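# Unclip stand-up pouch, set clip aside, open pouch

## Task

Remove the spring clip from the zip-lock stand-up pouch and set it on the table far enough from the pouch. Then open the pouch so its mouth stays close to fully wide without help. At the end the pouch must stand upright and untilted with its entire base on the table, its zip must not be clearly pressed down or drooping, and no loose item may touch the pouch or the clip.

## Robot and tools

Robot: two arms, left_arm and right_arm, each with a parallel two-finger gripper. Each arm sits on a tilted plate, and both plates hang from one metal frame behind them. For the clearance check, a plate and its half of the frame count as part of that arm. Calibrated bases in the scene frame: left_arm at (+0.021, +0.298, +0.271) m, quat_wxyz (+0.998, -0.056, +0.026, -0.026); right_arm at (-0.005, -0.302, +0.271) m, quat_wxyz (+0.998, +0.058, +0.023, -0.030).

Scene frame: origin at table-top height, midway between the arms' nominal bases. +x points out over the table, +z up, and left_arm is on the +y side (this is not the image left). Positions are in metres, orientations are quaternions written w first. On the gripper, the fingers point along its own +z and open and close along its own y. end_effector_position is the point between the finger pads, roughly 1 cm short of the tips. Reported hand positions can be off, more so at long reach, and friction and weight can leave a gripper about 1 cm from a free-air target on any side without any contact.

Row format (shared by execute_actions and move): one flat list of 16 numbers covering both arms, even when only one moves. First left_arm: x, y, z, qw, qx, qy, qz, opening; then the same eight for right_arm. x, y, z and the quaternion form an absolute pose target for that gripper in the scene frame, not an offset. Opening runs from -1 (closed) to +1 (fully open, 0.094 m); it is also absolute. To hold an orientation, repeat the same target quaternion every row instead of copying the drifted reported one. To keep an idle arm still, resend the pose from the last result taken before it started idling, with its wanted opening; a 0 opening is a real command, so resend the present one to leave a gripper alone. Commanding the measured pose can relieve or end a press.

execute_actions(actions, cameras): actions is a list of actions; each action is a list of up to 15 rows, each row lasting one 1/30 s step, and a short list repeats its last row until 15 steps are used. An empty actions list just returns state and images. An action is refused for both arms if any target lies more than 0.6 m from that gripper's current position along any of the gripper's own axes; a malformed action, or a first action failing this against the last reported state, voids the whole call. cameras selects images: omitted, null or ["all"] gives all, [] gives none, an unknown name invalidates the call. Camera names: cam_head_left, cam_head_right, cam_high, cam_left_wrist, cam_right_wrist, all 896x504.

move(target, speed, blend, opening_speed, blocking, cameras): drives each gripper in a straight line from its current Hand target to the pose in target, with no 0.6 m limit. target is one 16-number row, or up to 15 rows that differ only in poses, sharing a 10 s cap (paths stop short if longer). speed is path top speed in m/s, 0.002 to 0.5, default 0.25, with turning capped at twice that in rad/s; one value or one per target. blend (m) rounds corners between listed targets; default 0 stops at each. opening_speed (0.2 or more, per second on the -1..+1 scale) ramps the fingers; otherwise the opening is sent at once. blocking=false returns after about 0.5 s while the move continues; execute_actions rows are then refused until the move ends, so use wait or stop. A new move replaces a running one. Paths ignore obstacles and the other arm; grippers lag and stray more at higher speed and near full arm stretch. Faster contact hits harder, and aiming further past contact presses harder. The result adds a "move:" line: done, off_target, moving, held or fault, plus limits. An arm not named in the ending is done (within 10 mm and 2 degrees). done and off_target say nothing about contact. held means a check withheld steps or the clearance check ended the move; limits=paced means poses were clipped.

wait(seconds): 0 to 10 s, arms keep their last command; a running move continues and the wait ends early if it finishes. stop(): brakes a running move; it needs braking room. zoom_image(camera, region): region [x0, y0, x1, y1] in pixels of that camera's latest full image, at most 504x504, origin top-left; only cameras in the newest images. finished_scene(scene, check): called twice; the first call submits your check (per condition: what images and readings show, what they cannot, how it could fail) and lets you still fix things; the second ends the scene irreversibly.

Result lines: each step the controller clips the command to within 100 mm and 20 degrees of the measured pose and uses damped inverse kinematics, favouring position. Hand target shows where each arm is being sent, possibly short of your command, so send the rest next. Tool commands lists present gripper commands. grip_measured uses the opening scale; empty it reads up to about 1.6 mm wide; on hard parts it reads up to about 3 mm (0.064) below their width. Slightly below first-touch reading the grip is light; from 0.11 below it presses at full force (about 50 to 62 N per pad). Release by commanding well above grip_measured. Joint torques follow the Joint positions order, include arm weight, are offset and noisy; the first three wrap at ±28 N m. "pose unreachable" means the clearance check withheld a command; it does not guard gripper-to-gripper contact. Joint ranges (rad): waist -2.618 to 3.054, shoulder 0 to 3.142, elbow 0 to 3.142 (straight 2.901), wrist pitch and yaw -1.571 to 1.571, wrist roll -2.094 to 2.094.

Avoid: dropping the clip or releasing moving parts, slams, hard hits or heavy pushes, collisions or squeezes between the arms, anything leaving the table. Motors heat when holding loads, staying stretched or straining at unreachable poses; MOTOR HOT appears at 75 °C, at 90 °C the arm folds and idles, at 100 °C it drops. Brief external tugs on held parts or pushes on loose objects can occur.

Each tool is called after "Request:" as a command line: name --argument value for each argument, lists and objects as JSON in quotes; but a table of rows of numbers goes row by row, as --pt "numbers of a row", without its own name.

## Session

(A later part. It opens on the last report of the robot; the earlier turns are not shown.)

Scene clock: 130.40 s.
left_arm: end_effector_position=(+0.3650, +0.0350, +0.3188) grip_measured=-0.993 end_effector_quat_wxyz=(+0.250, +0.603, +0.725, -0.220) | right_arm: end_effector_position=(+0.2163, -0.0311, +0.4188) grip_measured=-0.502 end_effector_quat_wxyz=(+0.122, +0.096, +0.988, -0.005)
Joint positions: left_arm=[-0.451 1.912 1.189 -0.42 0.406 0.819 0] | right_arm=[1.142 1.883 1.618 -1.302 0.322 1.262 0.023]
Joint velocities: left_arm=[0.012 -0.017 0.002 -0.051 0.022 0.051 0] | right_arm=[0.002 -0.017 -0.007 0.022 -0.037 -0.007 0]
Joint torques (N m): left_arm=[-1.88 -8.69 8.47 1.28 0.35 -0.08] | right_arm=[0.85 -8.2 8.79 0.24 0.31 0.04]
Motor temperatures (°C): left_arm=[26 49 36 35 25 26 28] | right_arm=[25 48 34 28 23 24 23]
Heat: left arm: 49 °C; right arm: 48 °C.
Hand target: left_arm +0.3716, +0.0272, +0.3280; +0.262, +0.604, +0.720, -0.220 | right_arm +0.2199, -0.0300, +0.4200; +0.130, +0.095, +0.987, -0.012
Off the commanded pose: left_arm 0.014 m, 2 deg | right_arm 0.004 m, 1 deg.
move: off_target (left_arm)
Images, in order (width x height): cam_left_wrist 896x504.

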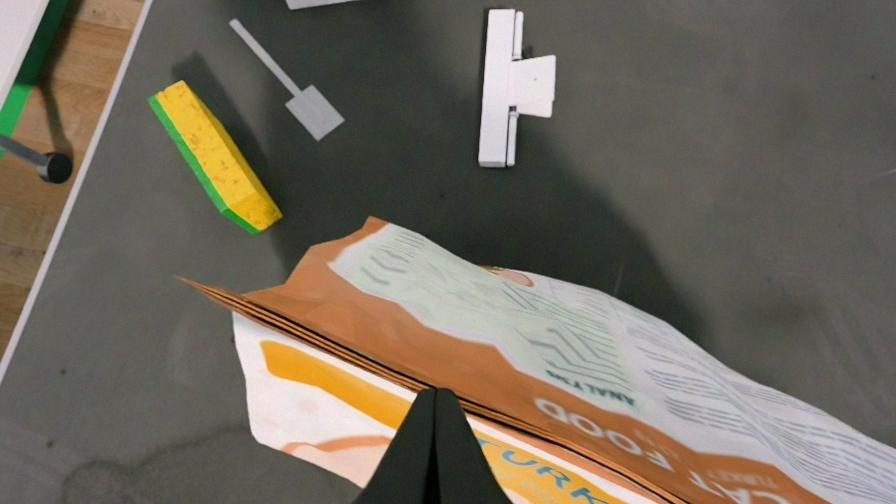

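Request:
move --target '[0.372,0.029,0.306,0.262,0.604,0.720,-0.220,-1,0.2200,-0.03,0.4200,0.1299,0.0951,0.9868,-0.0125,-0.5]' --speed 0.03 --cameras '["cam_left_wrist","cam_right_wrist"]'

Request:
zoom_image --camera "cam_left_wrist" --region '[340, 330, 540, 450]'

Scene clock: 132.07 s.
left_arm: end_effector_position=(+0.3741, +0.0292, +0.3126) grip_measured=-0.993 end_effector_quat_wxyz=(+0.265, +0.603, +0.721, -0.216) | right_arm: end_effector_position=(+0.2163, -0.0311, +0.4188) grip_measured=-0.502 end_effector_quat_wxyz=(+0.122, +0.096, +0.988, -0.005)
Joint positions: left_arm=[-0.451 1.943 1.189 -0.357 0.405 0.82 0] | right_arm=[1.142 1.883 1.618 -1.302 0.323 1.262 0.023]
Joint velocities: left_arm=[-0.022 0.002 0.012 -0.022 -0.007 -0.022 -0.001] | right_arm=[0.007 -0.002 -0.007 -0.066 0.007 -0.081 0]
Joint torques (N m): left_arm=[-1.02 -8.38 4.64 1.48 0.36 0.08] | right_arm=[0.84 -8.21 8.76 0.25 0.32 0.03]
Motor temperatures (°C): left_arm=[26 49 36 35 25 26 28] | right_arm=[25 47 34 28 23 24 23]
Heat: left arm: 49 °C; right arm: 47 °C.
Hand target: left_arm +0.3718, +0.0291, +0.3061; +0.262, +0.604, +0.720, -0.220 | right_arm +0.2200, -0.0300, +0.4200; +0.130, +0.095, +0.987, -0.012
Off the commanded pose: left_arm 0.007 m, 1 deg | right_arm 0.004 m, 1 deg.
move: done
Images, in order (width x height): cam_left_wrist 896x504, cam_right_wrist 896x504.

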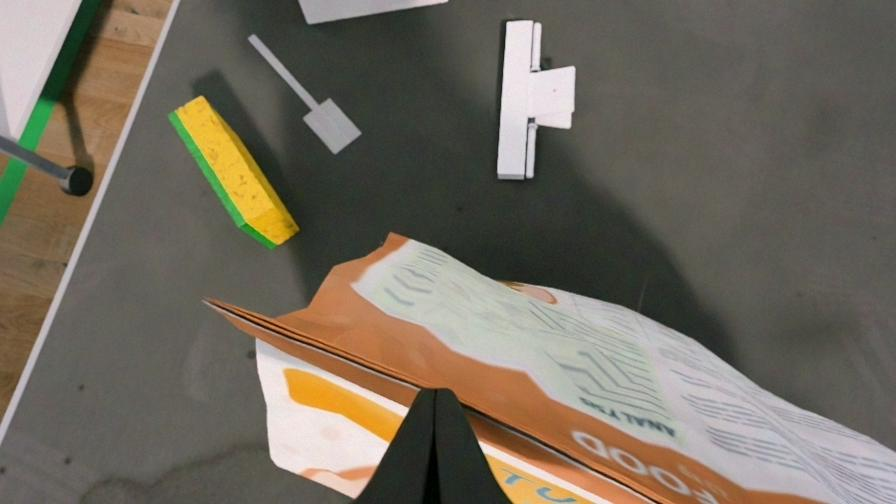

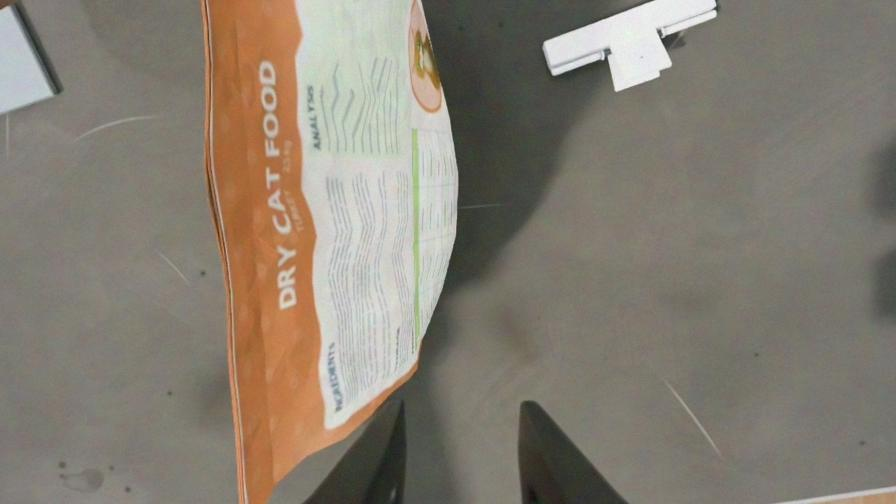

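Scaled by 2.520 from the camera's 896x504 image, which has a finer 1280x720 frame.

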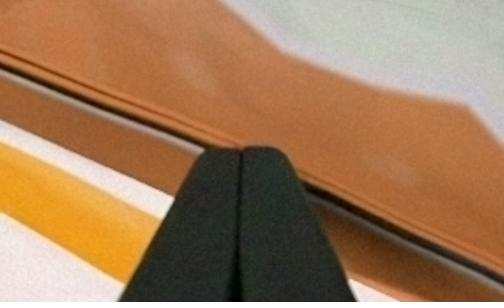

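Request:
move --pt "0.372 0.036 0.320 0.262 0.604 0.720 -0.220 -1 0.2200 -0.03 0.4200 0.1299 0.0951 0.9868 -0.0125 -0.5" --pt "0.372 0.035 0.300 0.262 0.604 0.720 -0.220 -1 0.2200 -0.03 0.4200 0.1299 0.0951 0.9868 -0.0125 -0.5" --speed 0.03 --cameras '["cam_left_wrist","cam_right_wrist"]'

Request:
zoom_image --camera "cam_left_wrist" --region '[340, 330, 540, 450]'

Scene clock: 134.10 s.
left_arm: end_effector_position=(+0.3761, +0.0342, +0.3090) grip_measured=-0.993 end_effector_quat_wxyz=(+0.268, +0.604, +0.720, -0.212) | right_arm: end_effector_position=(+0.2163, -0.0311, +0.4188) grip_measured=-0.502 end_effector_quat_wxyz=(+0.122, +0.096, +0.988, -0.005)
Joint positions: left_arm=[-0.438 1.943 1.175 -0.342 0.405 0.836 0] | right_arm=[1.142 1.883 1.618 -1.302 0.323 1.262 0.023]
Joint velocities: left_arm=[0.007 0.002 -0.002 0.007 -0.022 0.022 0.001] | right_arm=[0.002 -0.002 0.002 -0.022 -0.081 0.007 0]
Joint torques (N m): left_arm=[-0.72 -8.14 4.16 1.42 0.44 0.04] | right_arm=[0.85 -8.21 8.76 0.25 0.32 0.05]
Motor temperatures (°C): left_arm=[26 48 36 35 25 26 28] | right_arm=[25 47 34 28 23 24 23]
Heat: left arm: 48 °C; right arm: 47 °C.
Hand target: left_arm +0.3718, +0.0351, +0.3003; +0.262, +0.604, +0.720, -0.220 | right_arm +0.2199, -0.0300, +0.4200; +0.130, +0.095, +0.987, -0.012
Off the commanded pose: left_arm 0.010 m, 1 deg | right_arm 0.004 m, 1 deg.
move: done
Images, in order (width x height): cam_left_wrist 896x504, cam_right_wrist 896x504.

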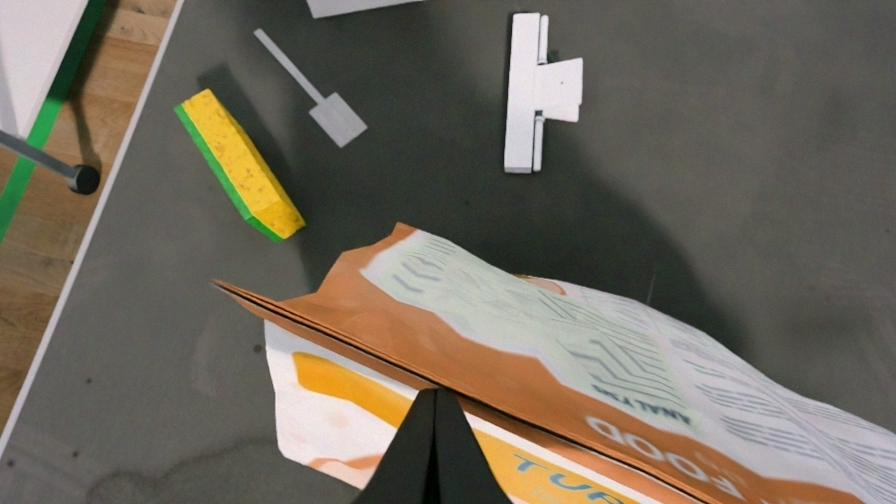

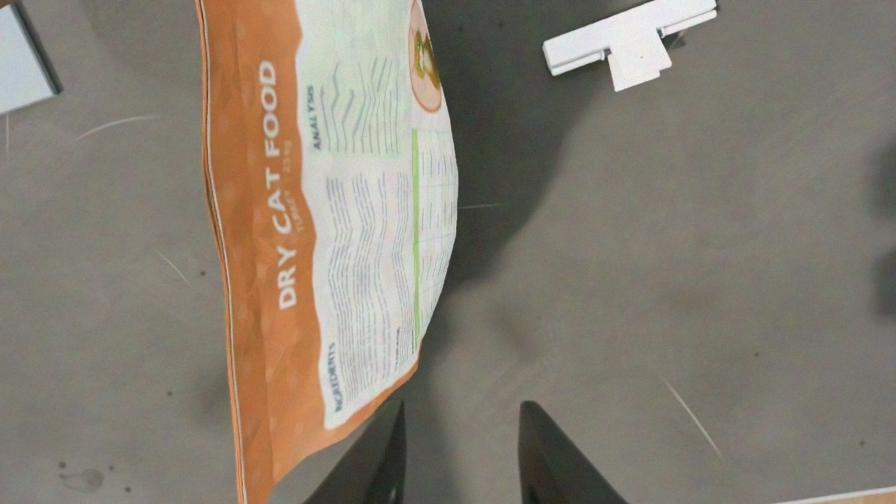

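Scaled by 2.520 from the camera's 896x504 image, which has a finer 1280x720 frame.

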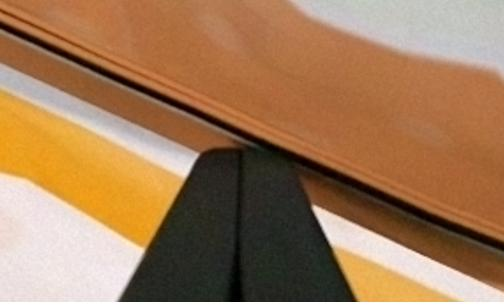

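Request:
move --pt "0.372 0.038 0.340 0.262 0.604 0.720 -0.220 -1 0.2200 -0.03 0.4200 0.1299 0.0951 0.9868 -0.0125 -0.5" --pt "0.372 0.020 0.338 0.262 0.604 0.720 -0.220 -1 0.2200 -0.03 0.4200 0.1299 0.0951 0.9868 -0.0125 -0.5" --speed 0.04 --cameras '["cam_left_wrist"]'

Request:
zoom_image --camera "cam_left_wrist" --region '[340, 330, 540, 450]'

Scene clock: 136.70 s.
left_arm: end_effector_position=(+0.3660, +0.0271, +0.3280) grip_measured=-0.993 end_effector_quat_wxyz=(+0.250, +0.603, +0.725, -0.219) | right_arm: end_effector_position=(+0.2163, -0.0311, +0.4188) grip_measured=-0.502 end_effector_quat_wxyz=(+0.122, +0.096, +0.988, -0.005)
Joint positions: left_arm=[-0.472 1.912 1.224 -0.446 0.398 0.8 0] | right_arm=[1.142 1.883 1.618 -1.302 0.323 1.262 0.023]
Joint velocities: left_arm=[-0.012 -0.002 0.002 0.095 0.037 0.007 0] | right_arm=[-0.012 0.007 -0.002 0.022 -0.066 0.022 0.001]
Joint torques (N m): left_arm=[-1.81 -9.01 8.51 1.26 0.33 -0.08] | right_arm=[0.85 -8.21 8.77 0.24 0.32 0.04]
Motor temperatures (°C): left_arm=[26 48 36 35 25 26 28] | right_arm=[25 46 34 28 23 24 23]
Heat: left arm: 48 °C; right arm: 46 °C.
Hand target: left_arm +0.3720, +0.0202, +0.3380; +0.262, +0.604, +0.720, -0.220 | right_arm +0.2199, -0.0300, +0.4200; +0.130, +0.095, +0.987, -0.012
Off the commanded pose: left_arm 0.014 m, 1 deg | right_arm 0.004 m, 1 deg.
move: off_target (left_arm)
Images, in order (width x height): cam_left_wrist 896x504.

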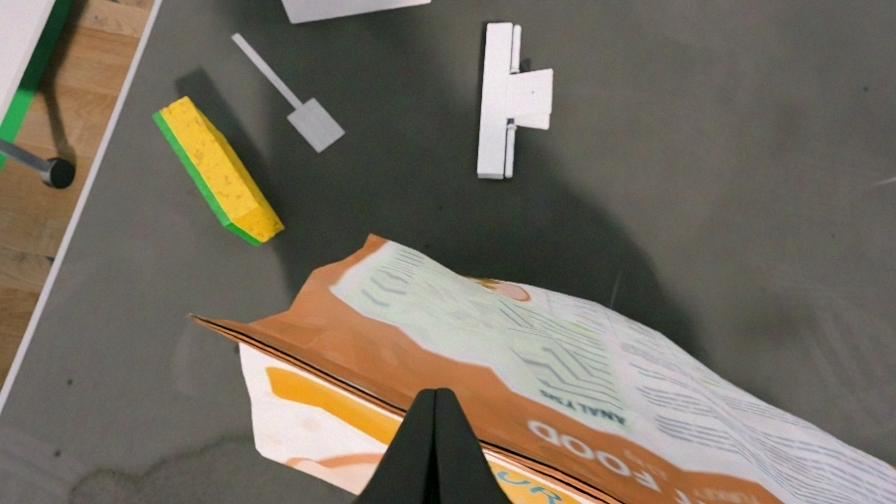

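Scaled by 2.520 from the camera's 896x504 image, which has a finer 1280x720 frame.

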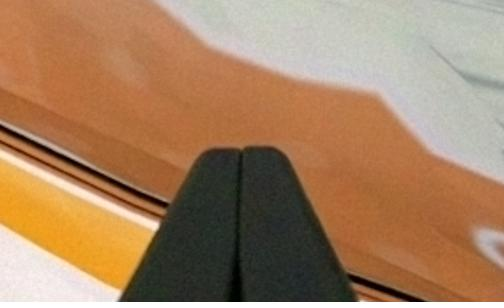

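Request:
move --pt "0.372 0.0235 0.318 0.262 0.604 0.720 -0.220 -1 0.2200 -0.03 0.4200 0.1299 0.0951 0.9868 -0.0125 -0.5" --pt "0.372 0.0235 0.308 0.262 0.604 0.720 -0.220 -1 0.2200 -0.03 0.4200 0.1299 0.0951 0.9868 -0.0125 -0.5" --speed 0.03 --cameras '["cam_left_wrist","cam_right_wrist"]'

Request:
zoom_image --camera "cam_left_wrist" --region '[340, 330, 540, 450]'

Scene clock: 138.50 s.
left_arm: end_effector_position=(+0.3748, +0.0221, +0.3159) grip_measured=-0.993 end_effector_quat_wxyz=(+0.267, +0.604, +0.720, -0.215) | right_arm: end_effector_position=(+0.2163, -0.0311, +0.4188) grip_measured=-0.502 end_effector_quat_wxyz=(+0.122, +0.096, +0.988, -0.005)
Joint positions: left_arm=[-0.468 1.949 1.207 -0.359 0.397 0.806 0] | right_arm=[1.142 1.883 1.618 -1.302 0.323 1.262 0.023]
Joint velocities: left_arm=[-0.017 -0.012 0.002 -0.037 -0.022 0.007 0] | right_arm=[-0.002 -0.012 -0.007 0.081 0.022 0.081 0]
Joint torques (N m): left_arm=[-0.76 -8.58 4.3 1.51 0.37 0.06] | right_arm=[0.88 -8.21 8.77 0.26 0.32 0.04]
Motor temperatures (°C): left_arm=[26 48 36 35 25 26 28] | right_arm=[25 46 34 28 23 24 23]
Heat: left arm: 48 °C; right arm: 46 °C.
Hand target: left_arm +0.3716, +0.0236, +0.3080; +0.262, +0.604, +0.720, -0.220 | right_arm +0.2199, -0.0300, +0.4200; +0.130, +0.095, +0.987, -0.012
Off the commanded pose: left_arm 0.008 m, 1 deg | right_arm 0.004 m, 1 deg.
move: done
Images, in order (width x height): cam_left_wrist 896x504, cam_right_wrist 896x504.

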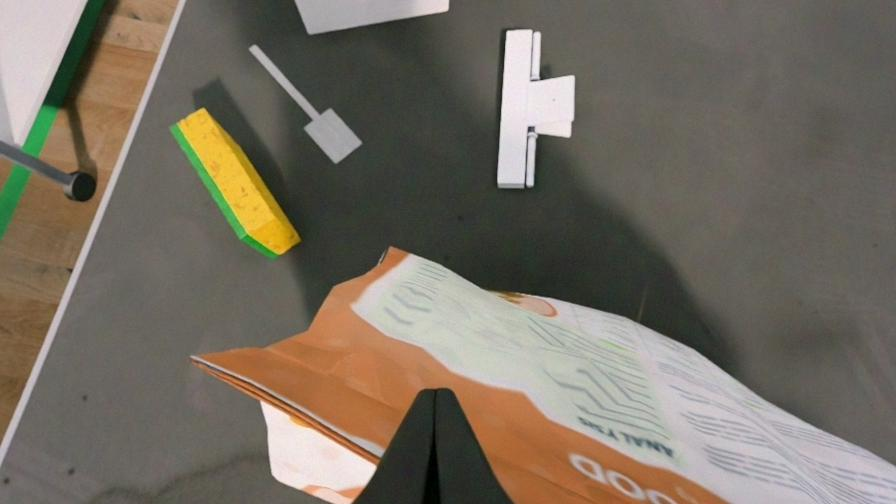

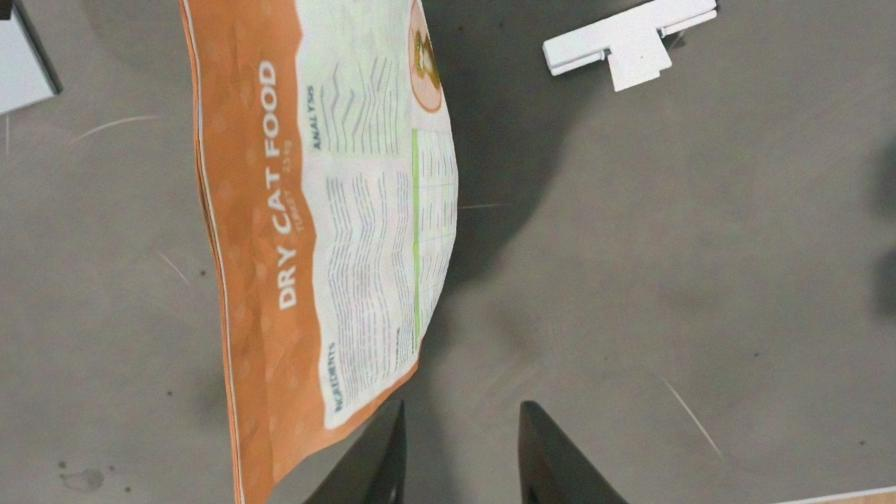

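Scaled by 2.520 from the camera's 896x504 image, which has a finer 1280x720 frame.

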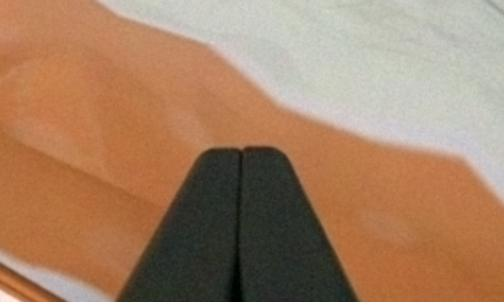

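Request:
move --pt "0.372 0.0235 0.345 0.262 0.604 0.720 -0.220 -1 0.2200 -0.03 0.4200 0.1299 0.0951 0.9868 -0.0125 -0.5" --pt "0.372 0.040 0.340 0.262 0.604 0.720 -0.220 -1 0.2200 -0.03 0.4200 0.1299 0.0951 0.9868 -0.0125 -0.5" --speed 0.04 --cameras '["cam_left_wrist"]'

Request:
zoom_image --camera "cam_left_wrist" --region '[340, 330, 540, 450]'

Scene clock: 140.60 s.
left_arm: end_effector_position=(+0.3743, +0.0398, +0.3271) grip_measured=-0.993 end_effector_quat_wxyz=(+0.252, +0.603, +0.727, -0.212) | right_arm: end_effector_position=(+0.2163, -0.0311, +0.4188) grip_measured=-0.502 end_effector_quat_wxyz=(+0.122, +0.096, +0.988, -0.005)
Joint positions: left_arm=[-0.437 1.911 1.23 -0.461 0.398 0.833 0] | right_arm=[1.142 1.883 1.618 -1.302 0.323 1.262 0.023]
Joint velocities: left_arm=[-0.007 0.002 -0.012 -0.007 -0.022 -0.051 0] | right_arm=[0.002 -0.027 0.007 -0.051 -0.11 0.066 -0.001]
Joint torques (N m): left_arm=[-0.99 -11.93 5.63 1.16 0.5 0.05] | right_arm=[0.84 -8.18 8.76 0.25 0.31 0.04]
Motor temperatures (°C): left_arm=[26 47 36 35 25 26 28] | right_arm=[25 45 34 27 23 24 23]
Heat: left arm: 47 °C; right arm: 45 °C.
Hand target: left_arm +0.3725, +0.0398, +0.3398; +0.262, +0.604, +0.720, -0.220 | right_arm +0.2199, -0.0300, +0.4200; +0.130, +0.095, +0.987, -0.012
Off the commanded pose: left_arm 0.013 m, 2 deg | right_arm 0.004 m, 1 deg.
move: off_target (left_arm)
Images, in order (width x height): cam_left_wrist 896x504.

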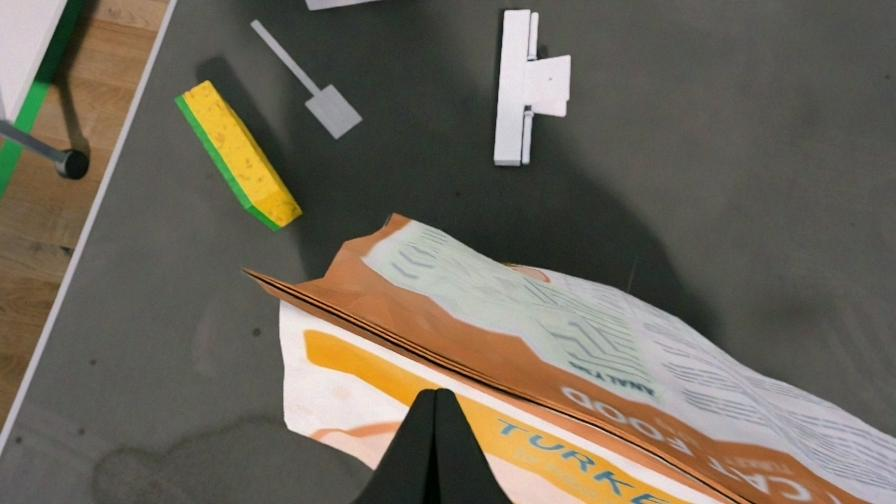

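Scaled by 2.520 from the camera's 896x504 image, which has a finer 1280x720 frame.

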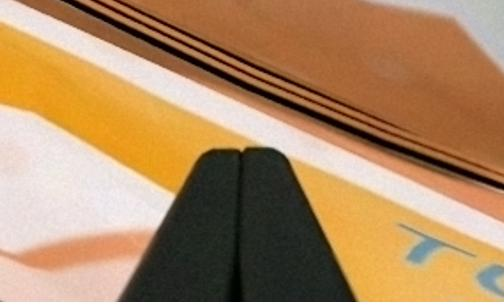

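Request:
move --pt "0.395 0.065 0.352 0.262 0.604 0.720 -0.220 -1 0.2400 0.0 0.40 0.1299 0.0951 0.9868 -0.0125 -0.43" --pt "0.395 0.065 0.352 0.262 0.604 0.720 -0.220 -1 0.2500 0.050 0.36 0.1299 0.0951 0.9868 -0.0125 -0.43" --pt "0.395 0.065 0.352 0.262 0.604 0.720 -0.220 -1 0.2500 0.0515 0.343 0.1299 0.0951 0.9868 -0.0125 -0.43" --speed 0.08 --cameras '["cam_left_wrist","cam_right_wrist","cam_high"]'

Request:
zoom_image --camera "cam_right_wrist" --region '[340, 320, 540, 480]'

Scene clock: 143.63 s.
left_arm: end_effector_position=(+0.3897, +0.0683, +0.3364) grip_measured=-0.993 end_effector_quat_wxyz=(+0.246, +0.603, +0.728, -0.214) | right_arm: end_effector_position=(+0.2495, +0.0527, +0.3535) grip_measured=-0.432 end_effector_quat_wxyz=(+0.125, +0.098, +0.987, +0.001)
Joint positions: left_arm=[-0.352 1.911 1.296 -0.575 0.432 0.918 0] | right_arm=[1.151 2.242 1.863 -1.177 0.323 1.272 0.027]
Joint velocities: left_arm=[0.007 -0.007 -0.002 -0.022 -0.037 -0.007 -0.002] | right_arm=[-0.002 -0.012 0.002 0.037 -0.051 -0.022 0.001]
Joint torques (N m): left_arm=[-1.01 -10.32 8.39 1.02 0.53 0.05] | right_arm=[1.37 -11.28 5.82 0.53 0.31 0.06]
Motor temperatures (°C): left_arm=[26 47 37 35 25 26 28] | right_arm=[25 45 34 27 23 24 23]
Heat: left arm: 47 °C; right arm: 45 °C.
Hand target: left_arm +0.3952, +0.0649, +0.3519; +0.262, +0.604, +0.720, -0.220 | right_arm +0.2486, +0.0520, +0.3427; +0.130, +0.095, +0.987, -0.012
Off the commanded pose: left_arm 0.017 m, 2 deg | right_arm 0.011 m, 2 deg.
move: off_target (left_arm, right_arm)
Images, in order (width x height): cam_high 896x504, cam_left_wrist 896x504, cam_right_wrist 896x504.

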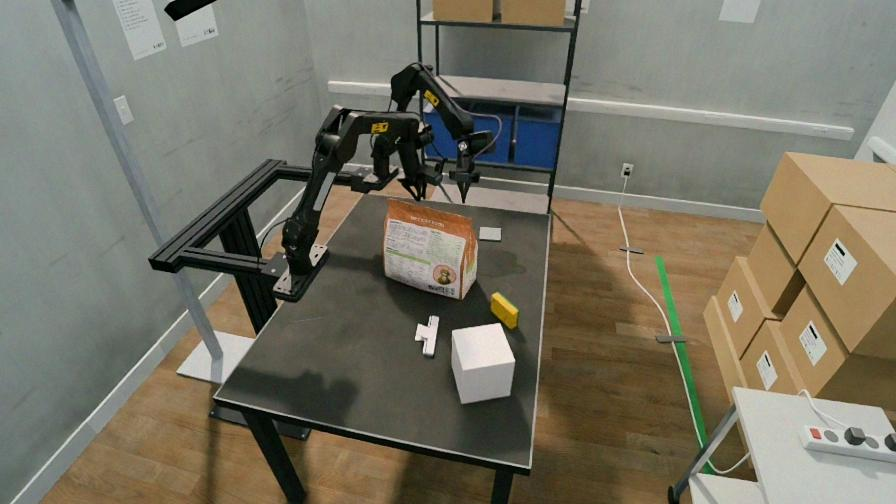

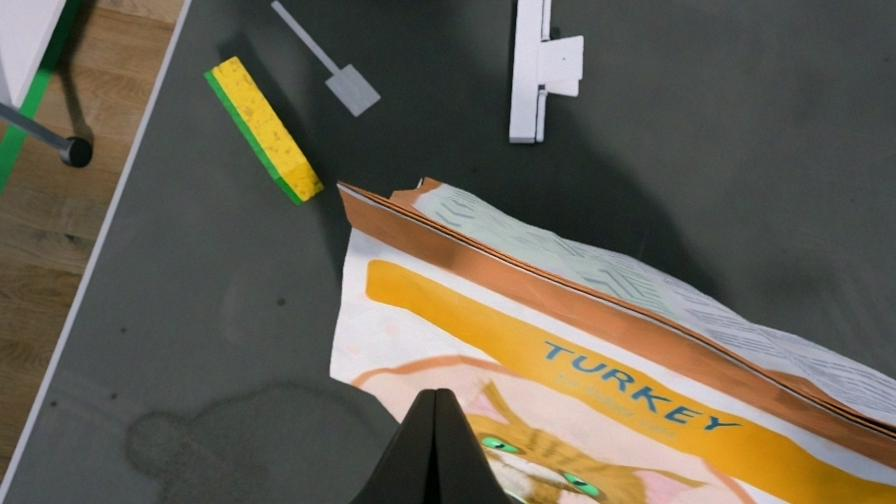

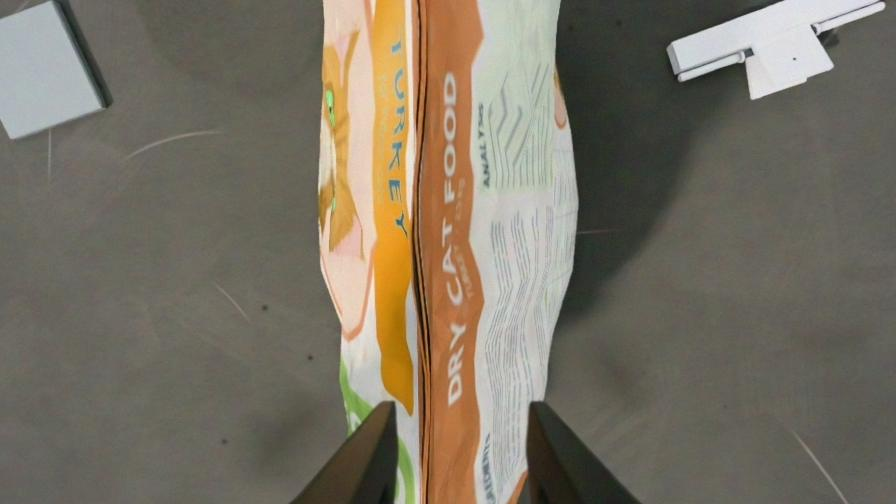

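Scaled by 2.520 from the camera's 896x504 image, which has a finer 1280x720 frame.

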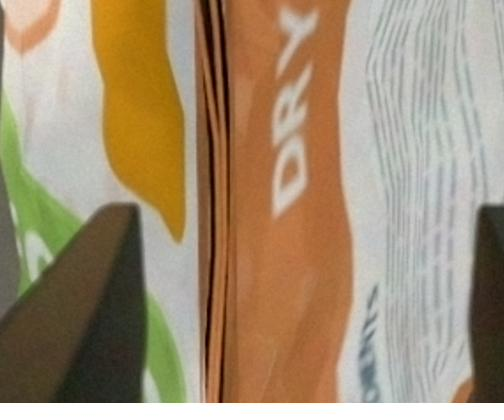

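Request:
zoom_image --camera "cam_right_wrist" --region '[390, 280, 470, 480]'

Request:
zoom_image --camera "cam_right_wrist" --region '[390, 120, 470, 320]'

Request:
zoom_image --camera "cam_left_wrist" --region '[560, 260, 896, 460]'

Scaled by 2.520 from the camera's 896x504 image, which has a finer 1280x720 frame.

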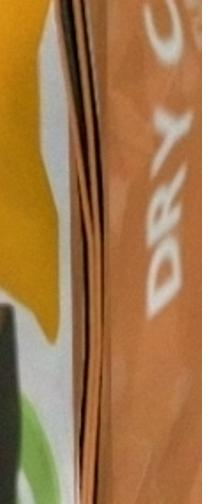

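Scaled by 2.520 from the camera's 896x504 image, which has a finer 1280x720 frame.

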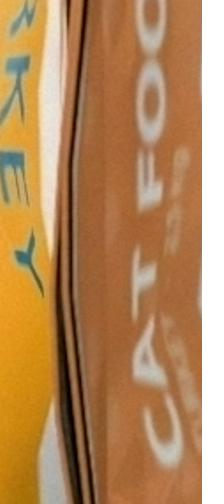

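Scaled by 1.500 from the camera's 896x504 image, which has a finer 1280x720 frame.

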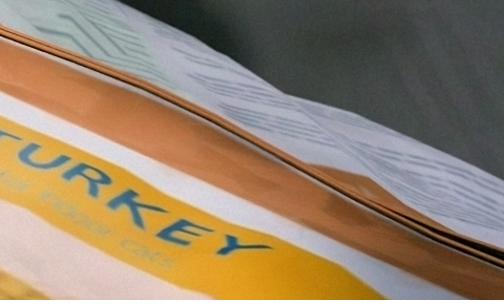

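Request:
move --pt "0.395 0.065 0.352 0.262 0.604 0.720 -0.220 -1 0.2680 0.0478 0.345 0.1299 0.0951 0.9868 -0.0125 -0.50" --pt "0.395 0.065 0.352 0.262 0.604 0.720 -0.220 -1 0.2680 0.0475 0.334 0.1299 0.0951 0.9868 -0.0125 -0.50" --speed 0.03 --cameras '["cam_right_wrist"]'

Request:
zoom_image --camera "cam_right_wrist" --region '[380, 320, 480, 480]'

Scene clock: 145.97 s.
left_arm: end_effector_position=(+0.3896, +0.0683, +0.3364) grip_measured=-0.993 end_effector_quat_wxyz=(+0.246, +0.603, +0.728, -0.214) | right_arm: end_effector_position=(+0.2653, +0.0515, +0.3477) grip_measured=-0.498 end_effector_quat_wxyz=(+0.127, +0.098, +0.987, +0.005)
Joint positions: left_arm=[-0.352 1.911 1.296 -0.575 0.433 0.918 0] | right_arm=[1.117 2.259 1.87 -1.147 0.323 1.234 0.024]
Joint velocities: left_arm=[0.007 0.007 -0.002 0.066 0.022 0.037 0] | right_arm=[-0.002 -0.002 -0.022 -0.051 -0.007 0.037 0.001]
Joint torques (N m): left_arm=[-1.02 -10.47 8.28 1.01 0.53 0.05] | right_arm=[0.61 -11.1 5.83 0.56 0.3 -0.03]
Motor temperatures (°C): left_arm=[26 47 37 34 25 25 28] | right_arm=[25 46 34 27 23 24 23]
Heat: left arm: 47 °C; right arm: 46 °C.
Hand target: left_arm +0.3949, +0.0650, +0.3519; +0.262, +0.604, +0.720, -0.220 | right_arm +0.2679, +0.0476, +0.3343; +0.130, +0.095, +0.987, -0.012
Off the commanded pose: left_arm 0.017 m, 2 deg | right_arm 0.015 m, 2 deg.
move: off_target (left_arm, right_arm)
Images, in order (width x height): cam_right_wrist 896x504.

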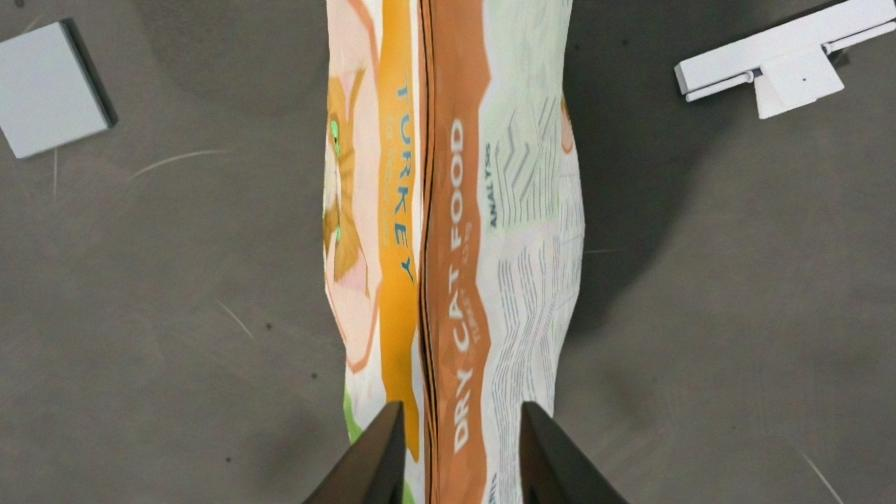

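Scaled by 3.150 from the camera's 896x504 image, which has a finer 1280x720 frame.

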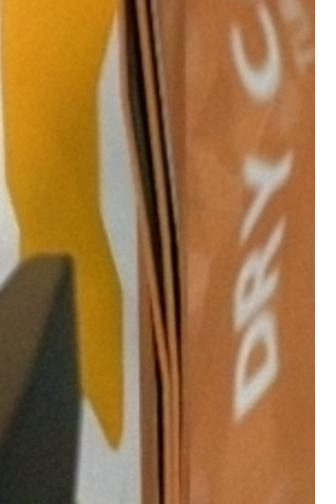

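Request:
move --pt "0.395 0.065 0.352 0.262 0.604 0.720 -0.220 -1 0.2660 0.044 0.332 0.1299 0.0951 0.9868 -0.0125 -0.54" --pt "0.395 0.065 0.352 0.262 0.604 0.720 -0.220 -1 0.2660 0.044 0.323 0.1299 0.0951 0.9868 -0.0125 -0.54" --speed 0.03 --cameras '["cam_right_wrist"]'

Request:
zoom_image --camera "cam_right_wrist" --region '[380, 320, 480, 480]'

Scene clock: 148.60 s.
left_arm: end_effector_position=(+0.3896, +0.0683, +0.3364) grip_measured=-0.993 end_effector_quat_wxyz=(+0.246, +0.603, +0.728, -0.214) | right_arm: end_effector_position=(+0.2633, +0.0479, +0.3318) grip_measured=-0.538 end_effector_quat_wxyz=(+0.125, +0.097, +0.987, +0.000)
Joint positions: left_arm=[-0.352 1.911 1.296 -0.575 0.433 0.918 0] | right_arm=[1.113 2.259 1.808 -1.095 0.323 1.231 0.022]
Joint velocities: left_arm=[-0.017 0.017 -0.002 0.066 -0.007 0.081 -0.001] | right_arm=[-0.017 -0.007 0.012 0.037 -0.007 -0.022 -0.002]
Joint torques (N m): left_arm=[-0.99 -10.47 8.25 1.01 0.53 0.05] | right_arm=[0.65 -11.97 5.79 0.53 0.31 -0.02]
Motor temperatures (°C): left_arm=[26 47 37 34 25 25 28] | right_arm=[25 46 34 27 23 24 23]
Heat: left arm: 47 °C; right arm: 46 °C.
Hand target: left_arm +0.3949, +0.0650, +0.3519; +0.262, +0.604, +0.720, -0.220 | right_arm +0.2661, +0.0441, +0.3232; +0.130, +0.095, +0.987, -0.012
Off the commanded pose: left_arm 0.017 m, 2 deg | right_arm 0.010 m, 2 deg.
move: off_target (left_arm)
Images, in order (width x height): cam_right_wrist 896x504.

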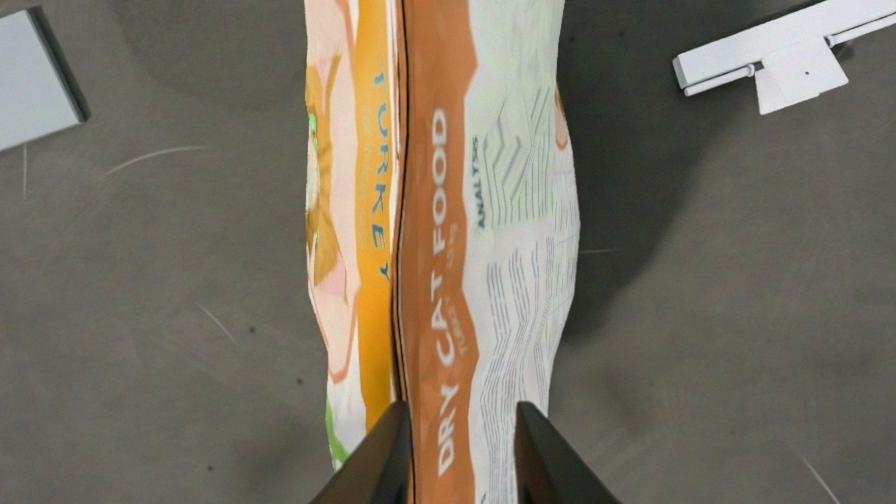

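Scaled by 3.150 from the camera's 896x504 image, which has a finer 1280x720 frame.

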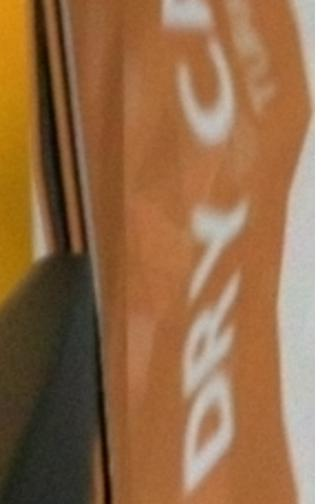

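Request:
move --target '[0.395,0.065,0.352,0.262,0.604,0.720,-0.220,-1,0.2660,0.044,0.3180,0.1299,0.0951,0.9868,-0.0125,-0.485]' --speed 0.03 --cameras '["cam_right_wrist"]'

Request:
zoom_image --camera "cam_right_wrist" --region '[380, 320, 480, 480]'

Scene clock: 149.87 s.
left_arm: end_effector_position=(+0.3896, +0.0683, +0.3364) grip_measured=-0.993 end_effector_quat_wxyz=(+0.246, +0.603, +0.728, -0.214) | right_arm: end_effector_position=(+0.2631, +0.0482, +0.3280) grip_measured=-0.487 end_effector_quat_wxyz=(+0.125, +0.097, +0.987, +0.001)
Joint positions: left_arm=[-0.352 1.911 1.296 -0.575 0.433 0.919 0] | right_arm=[1.113 2.259 1.793 -1.077 0.323 1.23 0.024]
Joint velocities: left_arm=[-0.002 -0.007 -0.002 -0.007 -0.022 -0.022 0] | right_arm=[-0.007 0.002 -0.002 0.007 0.007 -0.022 0]
Joint torques (N m): left_arm=[-1.01 -10.48 8.24 1.01 0.53 0.05] | right_arm=[0.55 -11.74 5.74 0.53 0.32 -0.03]
Motor temperatures (°C): left_arm=[25 47 37 34 25 25 28] | right_arm=[25 46 34 27 23 24 23]
Heat: left arm: 47 °C; right arm: 46 °C.
Hand target: left_arm +0.3949, +0.0651, +0.3519; +0.262, +0.604, +0.720, -0.220 | right_arm +0.2660, +0.0440, +0.3182; +0.130, +0.095, +0.987, -0.013
Off the commanded pose: left_arm 0.017 m, 2 deg | right_arm 0.011 m, 2 deg.
move: off_target (left_arm, right_arm)
Images, in order (width x height): cam_right_wrist 896x504.

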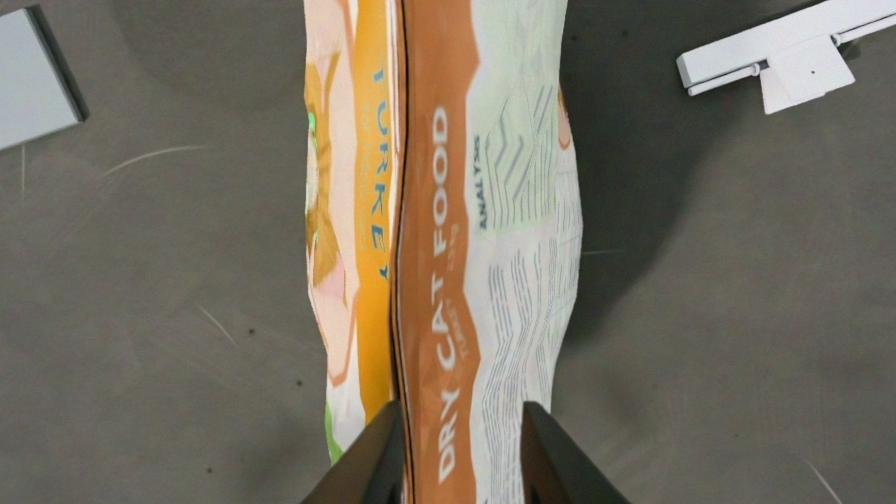

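Scaled by 3.150 from the camera's 896x504 image, which has a finer 1280x720 frame.

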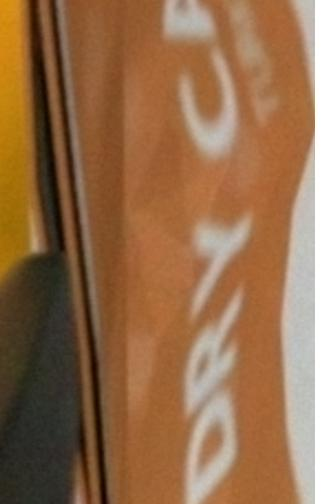

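Request:
move --target '[0.395,0.065,0.352,0.262,0.604,0.720,-0.220,-1,0.2660,0.044,0.3060,0.1299,0.0951,0.9868,-0.0125,-0.485]' --speed 0.03 --cameras '["cam_right_wrist"]'

Request:
zoom_image --camera "cam_right_wrist" --region '[380, 320, 480, 480]'

Scene clock: 151.23 s.
left_arm: end_effector_position=(+0.3895, +0.0683, +0.3364) grip_measured=-0.993 end_effector_quat_wxyz=(+0.246, +0.603, +0.728, -0.214) | right_arm: end_effector_position=(+0.2633, +0.0479, +0.3198) grip_measured=-0.487 end_effector_quat_wxyz=(+0.126, +0.097, +0.987, +0.004)
Joint positions: left_arm=[-0.352 1.911 1.296 -0.575 0.433 0.919 0] | right_arm=[1.111 2.259 1.759 -1.037 0.323 1.227 0.024]
Joint velocities: left_arm=[0.017 -0.007 -0.007 0.051 -0.022 0.022 0.001] | right_arm=[-0.007 0.002 0.032 0.007 0.022 -0.066 0]
Joint torques (N m): left_arm=[-1.05 -10.44 8.25 1.02 0.53 0.04] | right_arm=[0.55 -10.97 5.72 0.61 0.31 -0.02]
Motor temperatures (°C): left_arm=[25 47 37 34 25 25 28] | right_arm=[25 47 34 27 23 24 23]
Heat: left arm: 47 °C; right arm: 47 °C.
Hand target: left_arm +0.3948, +0.0651, +0.3519; +0.262, +0.604, +0.720, -0.220 | right_arm +0.2659, +0.0437, +0.3062; +0.130, +0.095, +0.987, -0.013
Off the commanded pose: left_arm 0.017 m, 2 deg | right_arm 0.015 m, 2 deg.
move: off_target (left_arm, right_arm)
Images, in order (width x height): cam_right_wrist 896x504.

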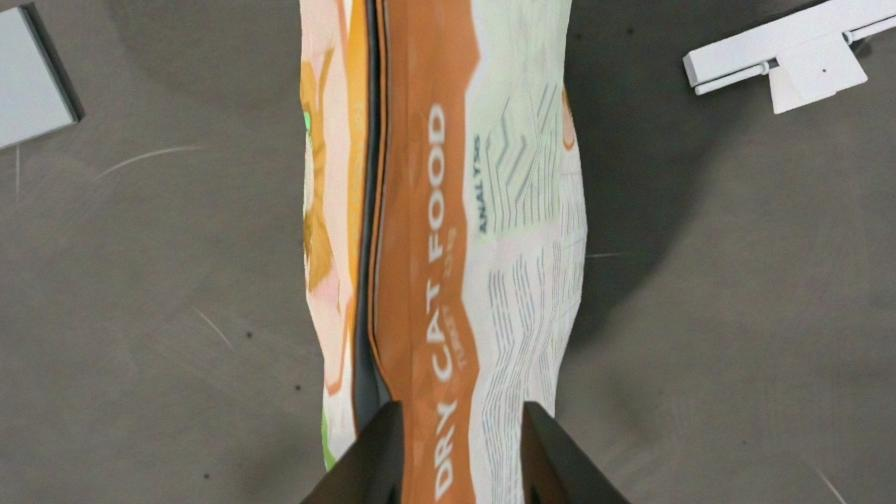

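Scaled by 3.150 from the camera's 896x504 image, which has a finer 1280x720 frame.

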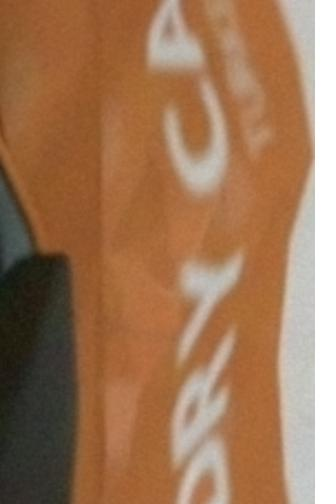

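Request:
move --target '[0.395,0.065,0.352,0.262,0.604,0.720,-0.220,-1,0.2660,0.044,0.3060,0.1299,0.0951,0.9868,-0.0125,-0.25]' --speed 0.03 --cameras '["cam_right_wrist"]'

Request:
zoom_image --camera "cam_right_wrist" --region '[300, 320, 460, 480]'

Scene clock: 152.27 s.
left_arm: end_effector_position=(+0.3895, +0.0683, +0.3364) grip_measured=-0.993 end_effector_quat_wxyz=(+0.246, +0.603, +0.728, -0.214) | right_arm: end_effector_position=(+0.2635, +0.0482, +0.3198) grip_measured=-0.252 end_effector_quat_wxyz=(+0.127, +0.097, +0.987, +0.004)
Joint positions: left_arm=[-0.352 1.911 1.296 -0.575 0.433 0.919 0] | right_arm=[1.111 2.259 1.759 -1.036 0.323 1.226 0.035]
Joint velocities: left_arm=[-0.022 -0.012 -0.022 0.051 -0.007 -0.022 0] | right_arm=[0.007 -0.007 -0.002 -0.022 0.007 -0.051 0.001]
Joint torques (N m): left_arm=[-1.01 -10.45 8.27 1.02 0.53 0.04] | right_arm=[0.59 -11.02 5.71 0.61 0.31 -0.02]
Motor temperatures (°C): left_arm=[25 47 38 34 25 25 28] | right_arm=[25 47 34 27 23 24 23]
Heat: left arm: 47 °C; right arm: 47 °C.
Hand target: left_arm +0.3949, +0.0651, +0.3519; +0.262, +0.604, +0.720, -0.220 | right_arm +0.2659, +0.0439, +0.3063; +0.130, +0.095, +0.987, -0.012
Off the commanded pose: left_arm 0.017 m, 2 deg | right_arm 0.015 m, 2 deg.
move: off_target (left_arm, right_arm)
Images, in order (width x height): cam_right_wrist 896x504.

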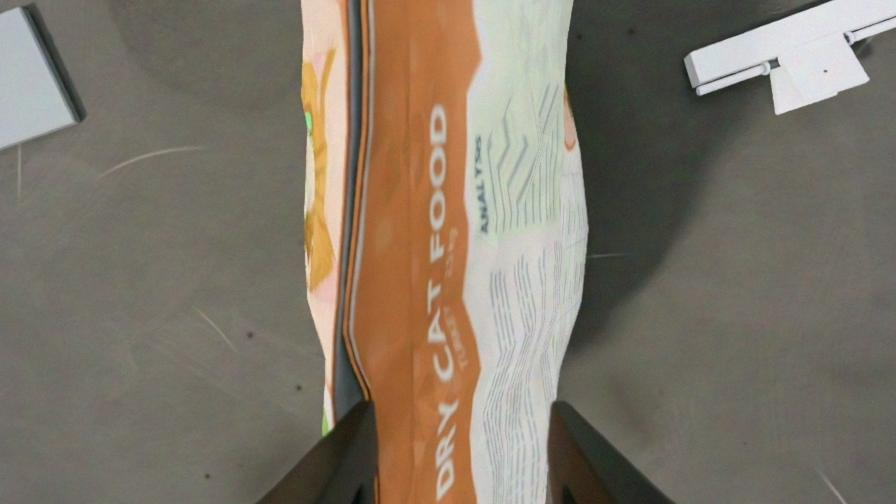

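Scaled by 3.150 from the camera's 896x504 image, which has a finer 1280x720 frame.

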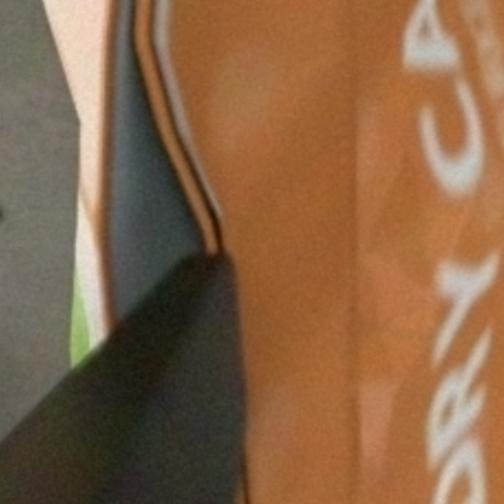

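Request:
move --target '[0.395,0.065,0.352,0.262,0.604,0.720,-0.220,-1,0.2660,0.044,0.3060,0.1299,0.0951,0.9868,-0.0125,-0.13]' --speed 0.03 --cameras '["cam_right_wrist"]'

Request:
zoom_image --camera "cam_right_wrist" --region '[300, 320, 460, 480]'

Scene clock: 154.70 s.
left_arm: end_effector_position=(+0.3895, +0.0683, +0.3364) grip_measured=-0.993 end_effector_quat_wxyz=(+0.246, +0.603, +0.728, -0.214) | right_arm: end_effector_position=(+0.2637, +0.0485, +0.3198) grip_measured=-0.132 end_effector_quat_wxyz=(+0.127, +0.097, +0.987, +0.005)
Joint positions: left_arm=[-0.352 1.911 1.296 -0.575 0.433 0.919 0] | right_arm=[1.111 2.259 1.759 -1.034 0.323 1.226 0.041]
Joint velocities: left_arm=[-0.002 -0.022 0.002 -0.081 0.022 0.022 -0.001] | right_arm=[0.002 0.002 -0.022 0.037 -0.022 -0.007 0.001]
Joint torques (N m): left_arm=[-1.01 -10.44 8.27 1.02 0.53 0.04] | right_arm=[0.55 -11 5.72 0.58 0.3 -0.01]
Motor temperatures (°C): left_arm=[25 47 38 34 25 25 28] | right_arm=[25 47 34 27 23 24 23]
Heat: left arm: 47 °C; right arm: 47 °C.
Hand target: left_arm +0.3949, +0.0651, +0.3519; +0.262, +0.604, +0.720, -0.220 | right_arm +0.2658, +0.0438, +0.3063; +0.130, +0.095, +0.987, -0.013
Off the commanded pose: left_arm 0.017 m, 2 deg | right_arm 0.015 m, 2 deg.
move: off_target (left_arm, right_arm)
Images, in order (width x height): cam_right_wrist 896x504.

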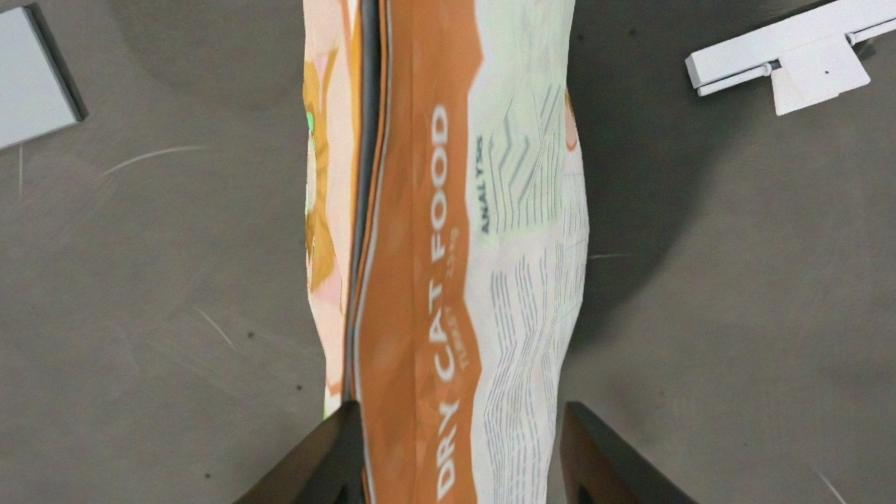

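Scaled by 3.150 from the camera's 896x504 image, which has a finer 1280x720 frame.

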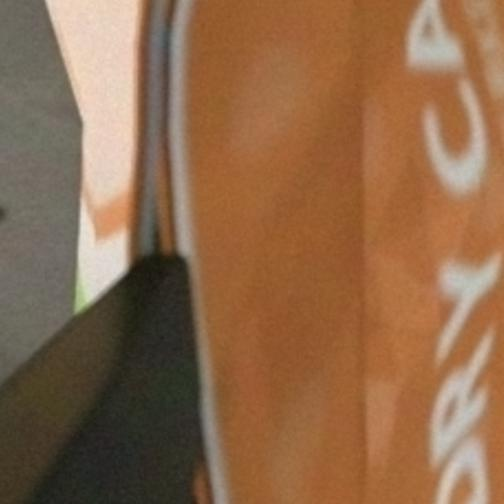

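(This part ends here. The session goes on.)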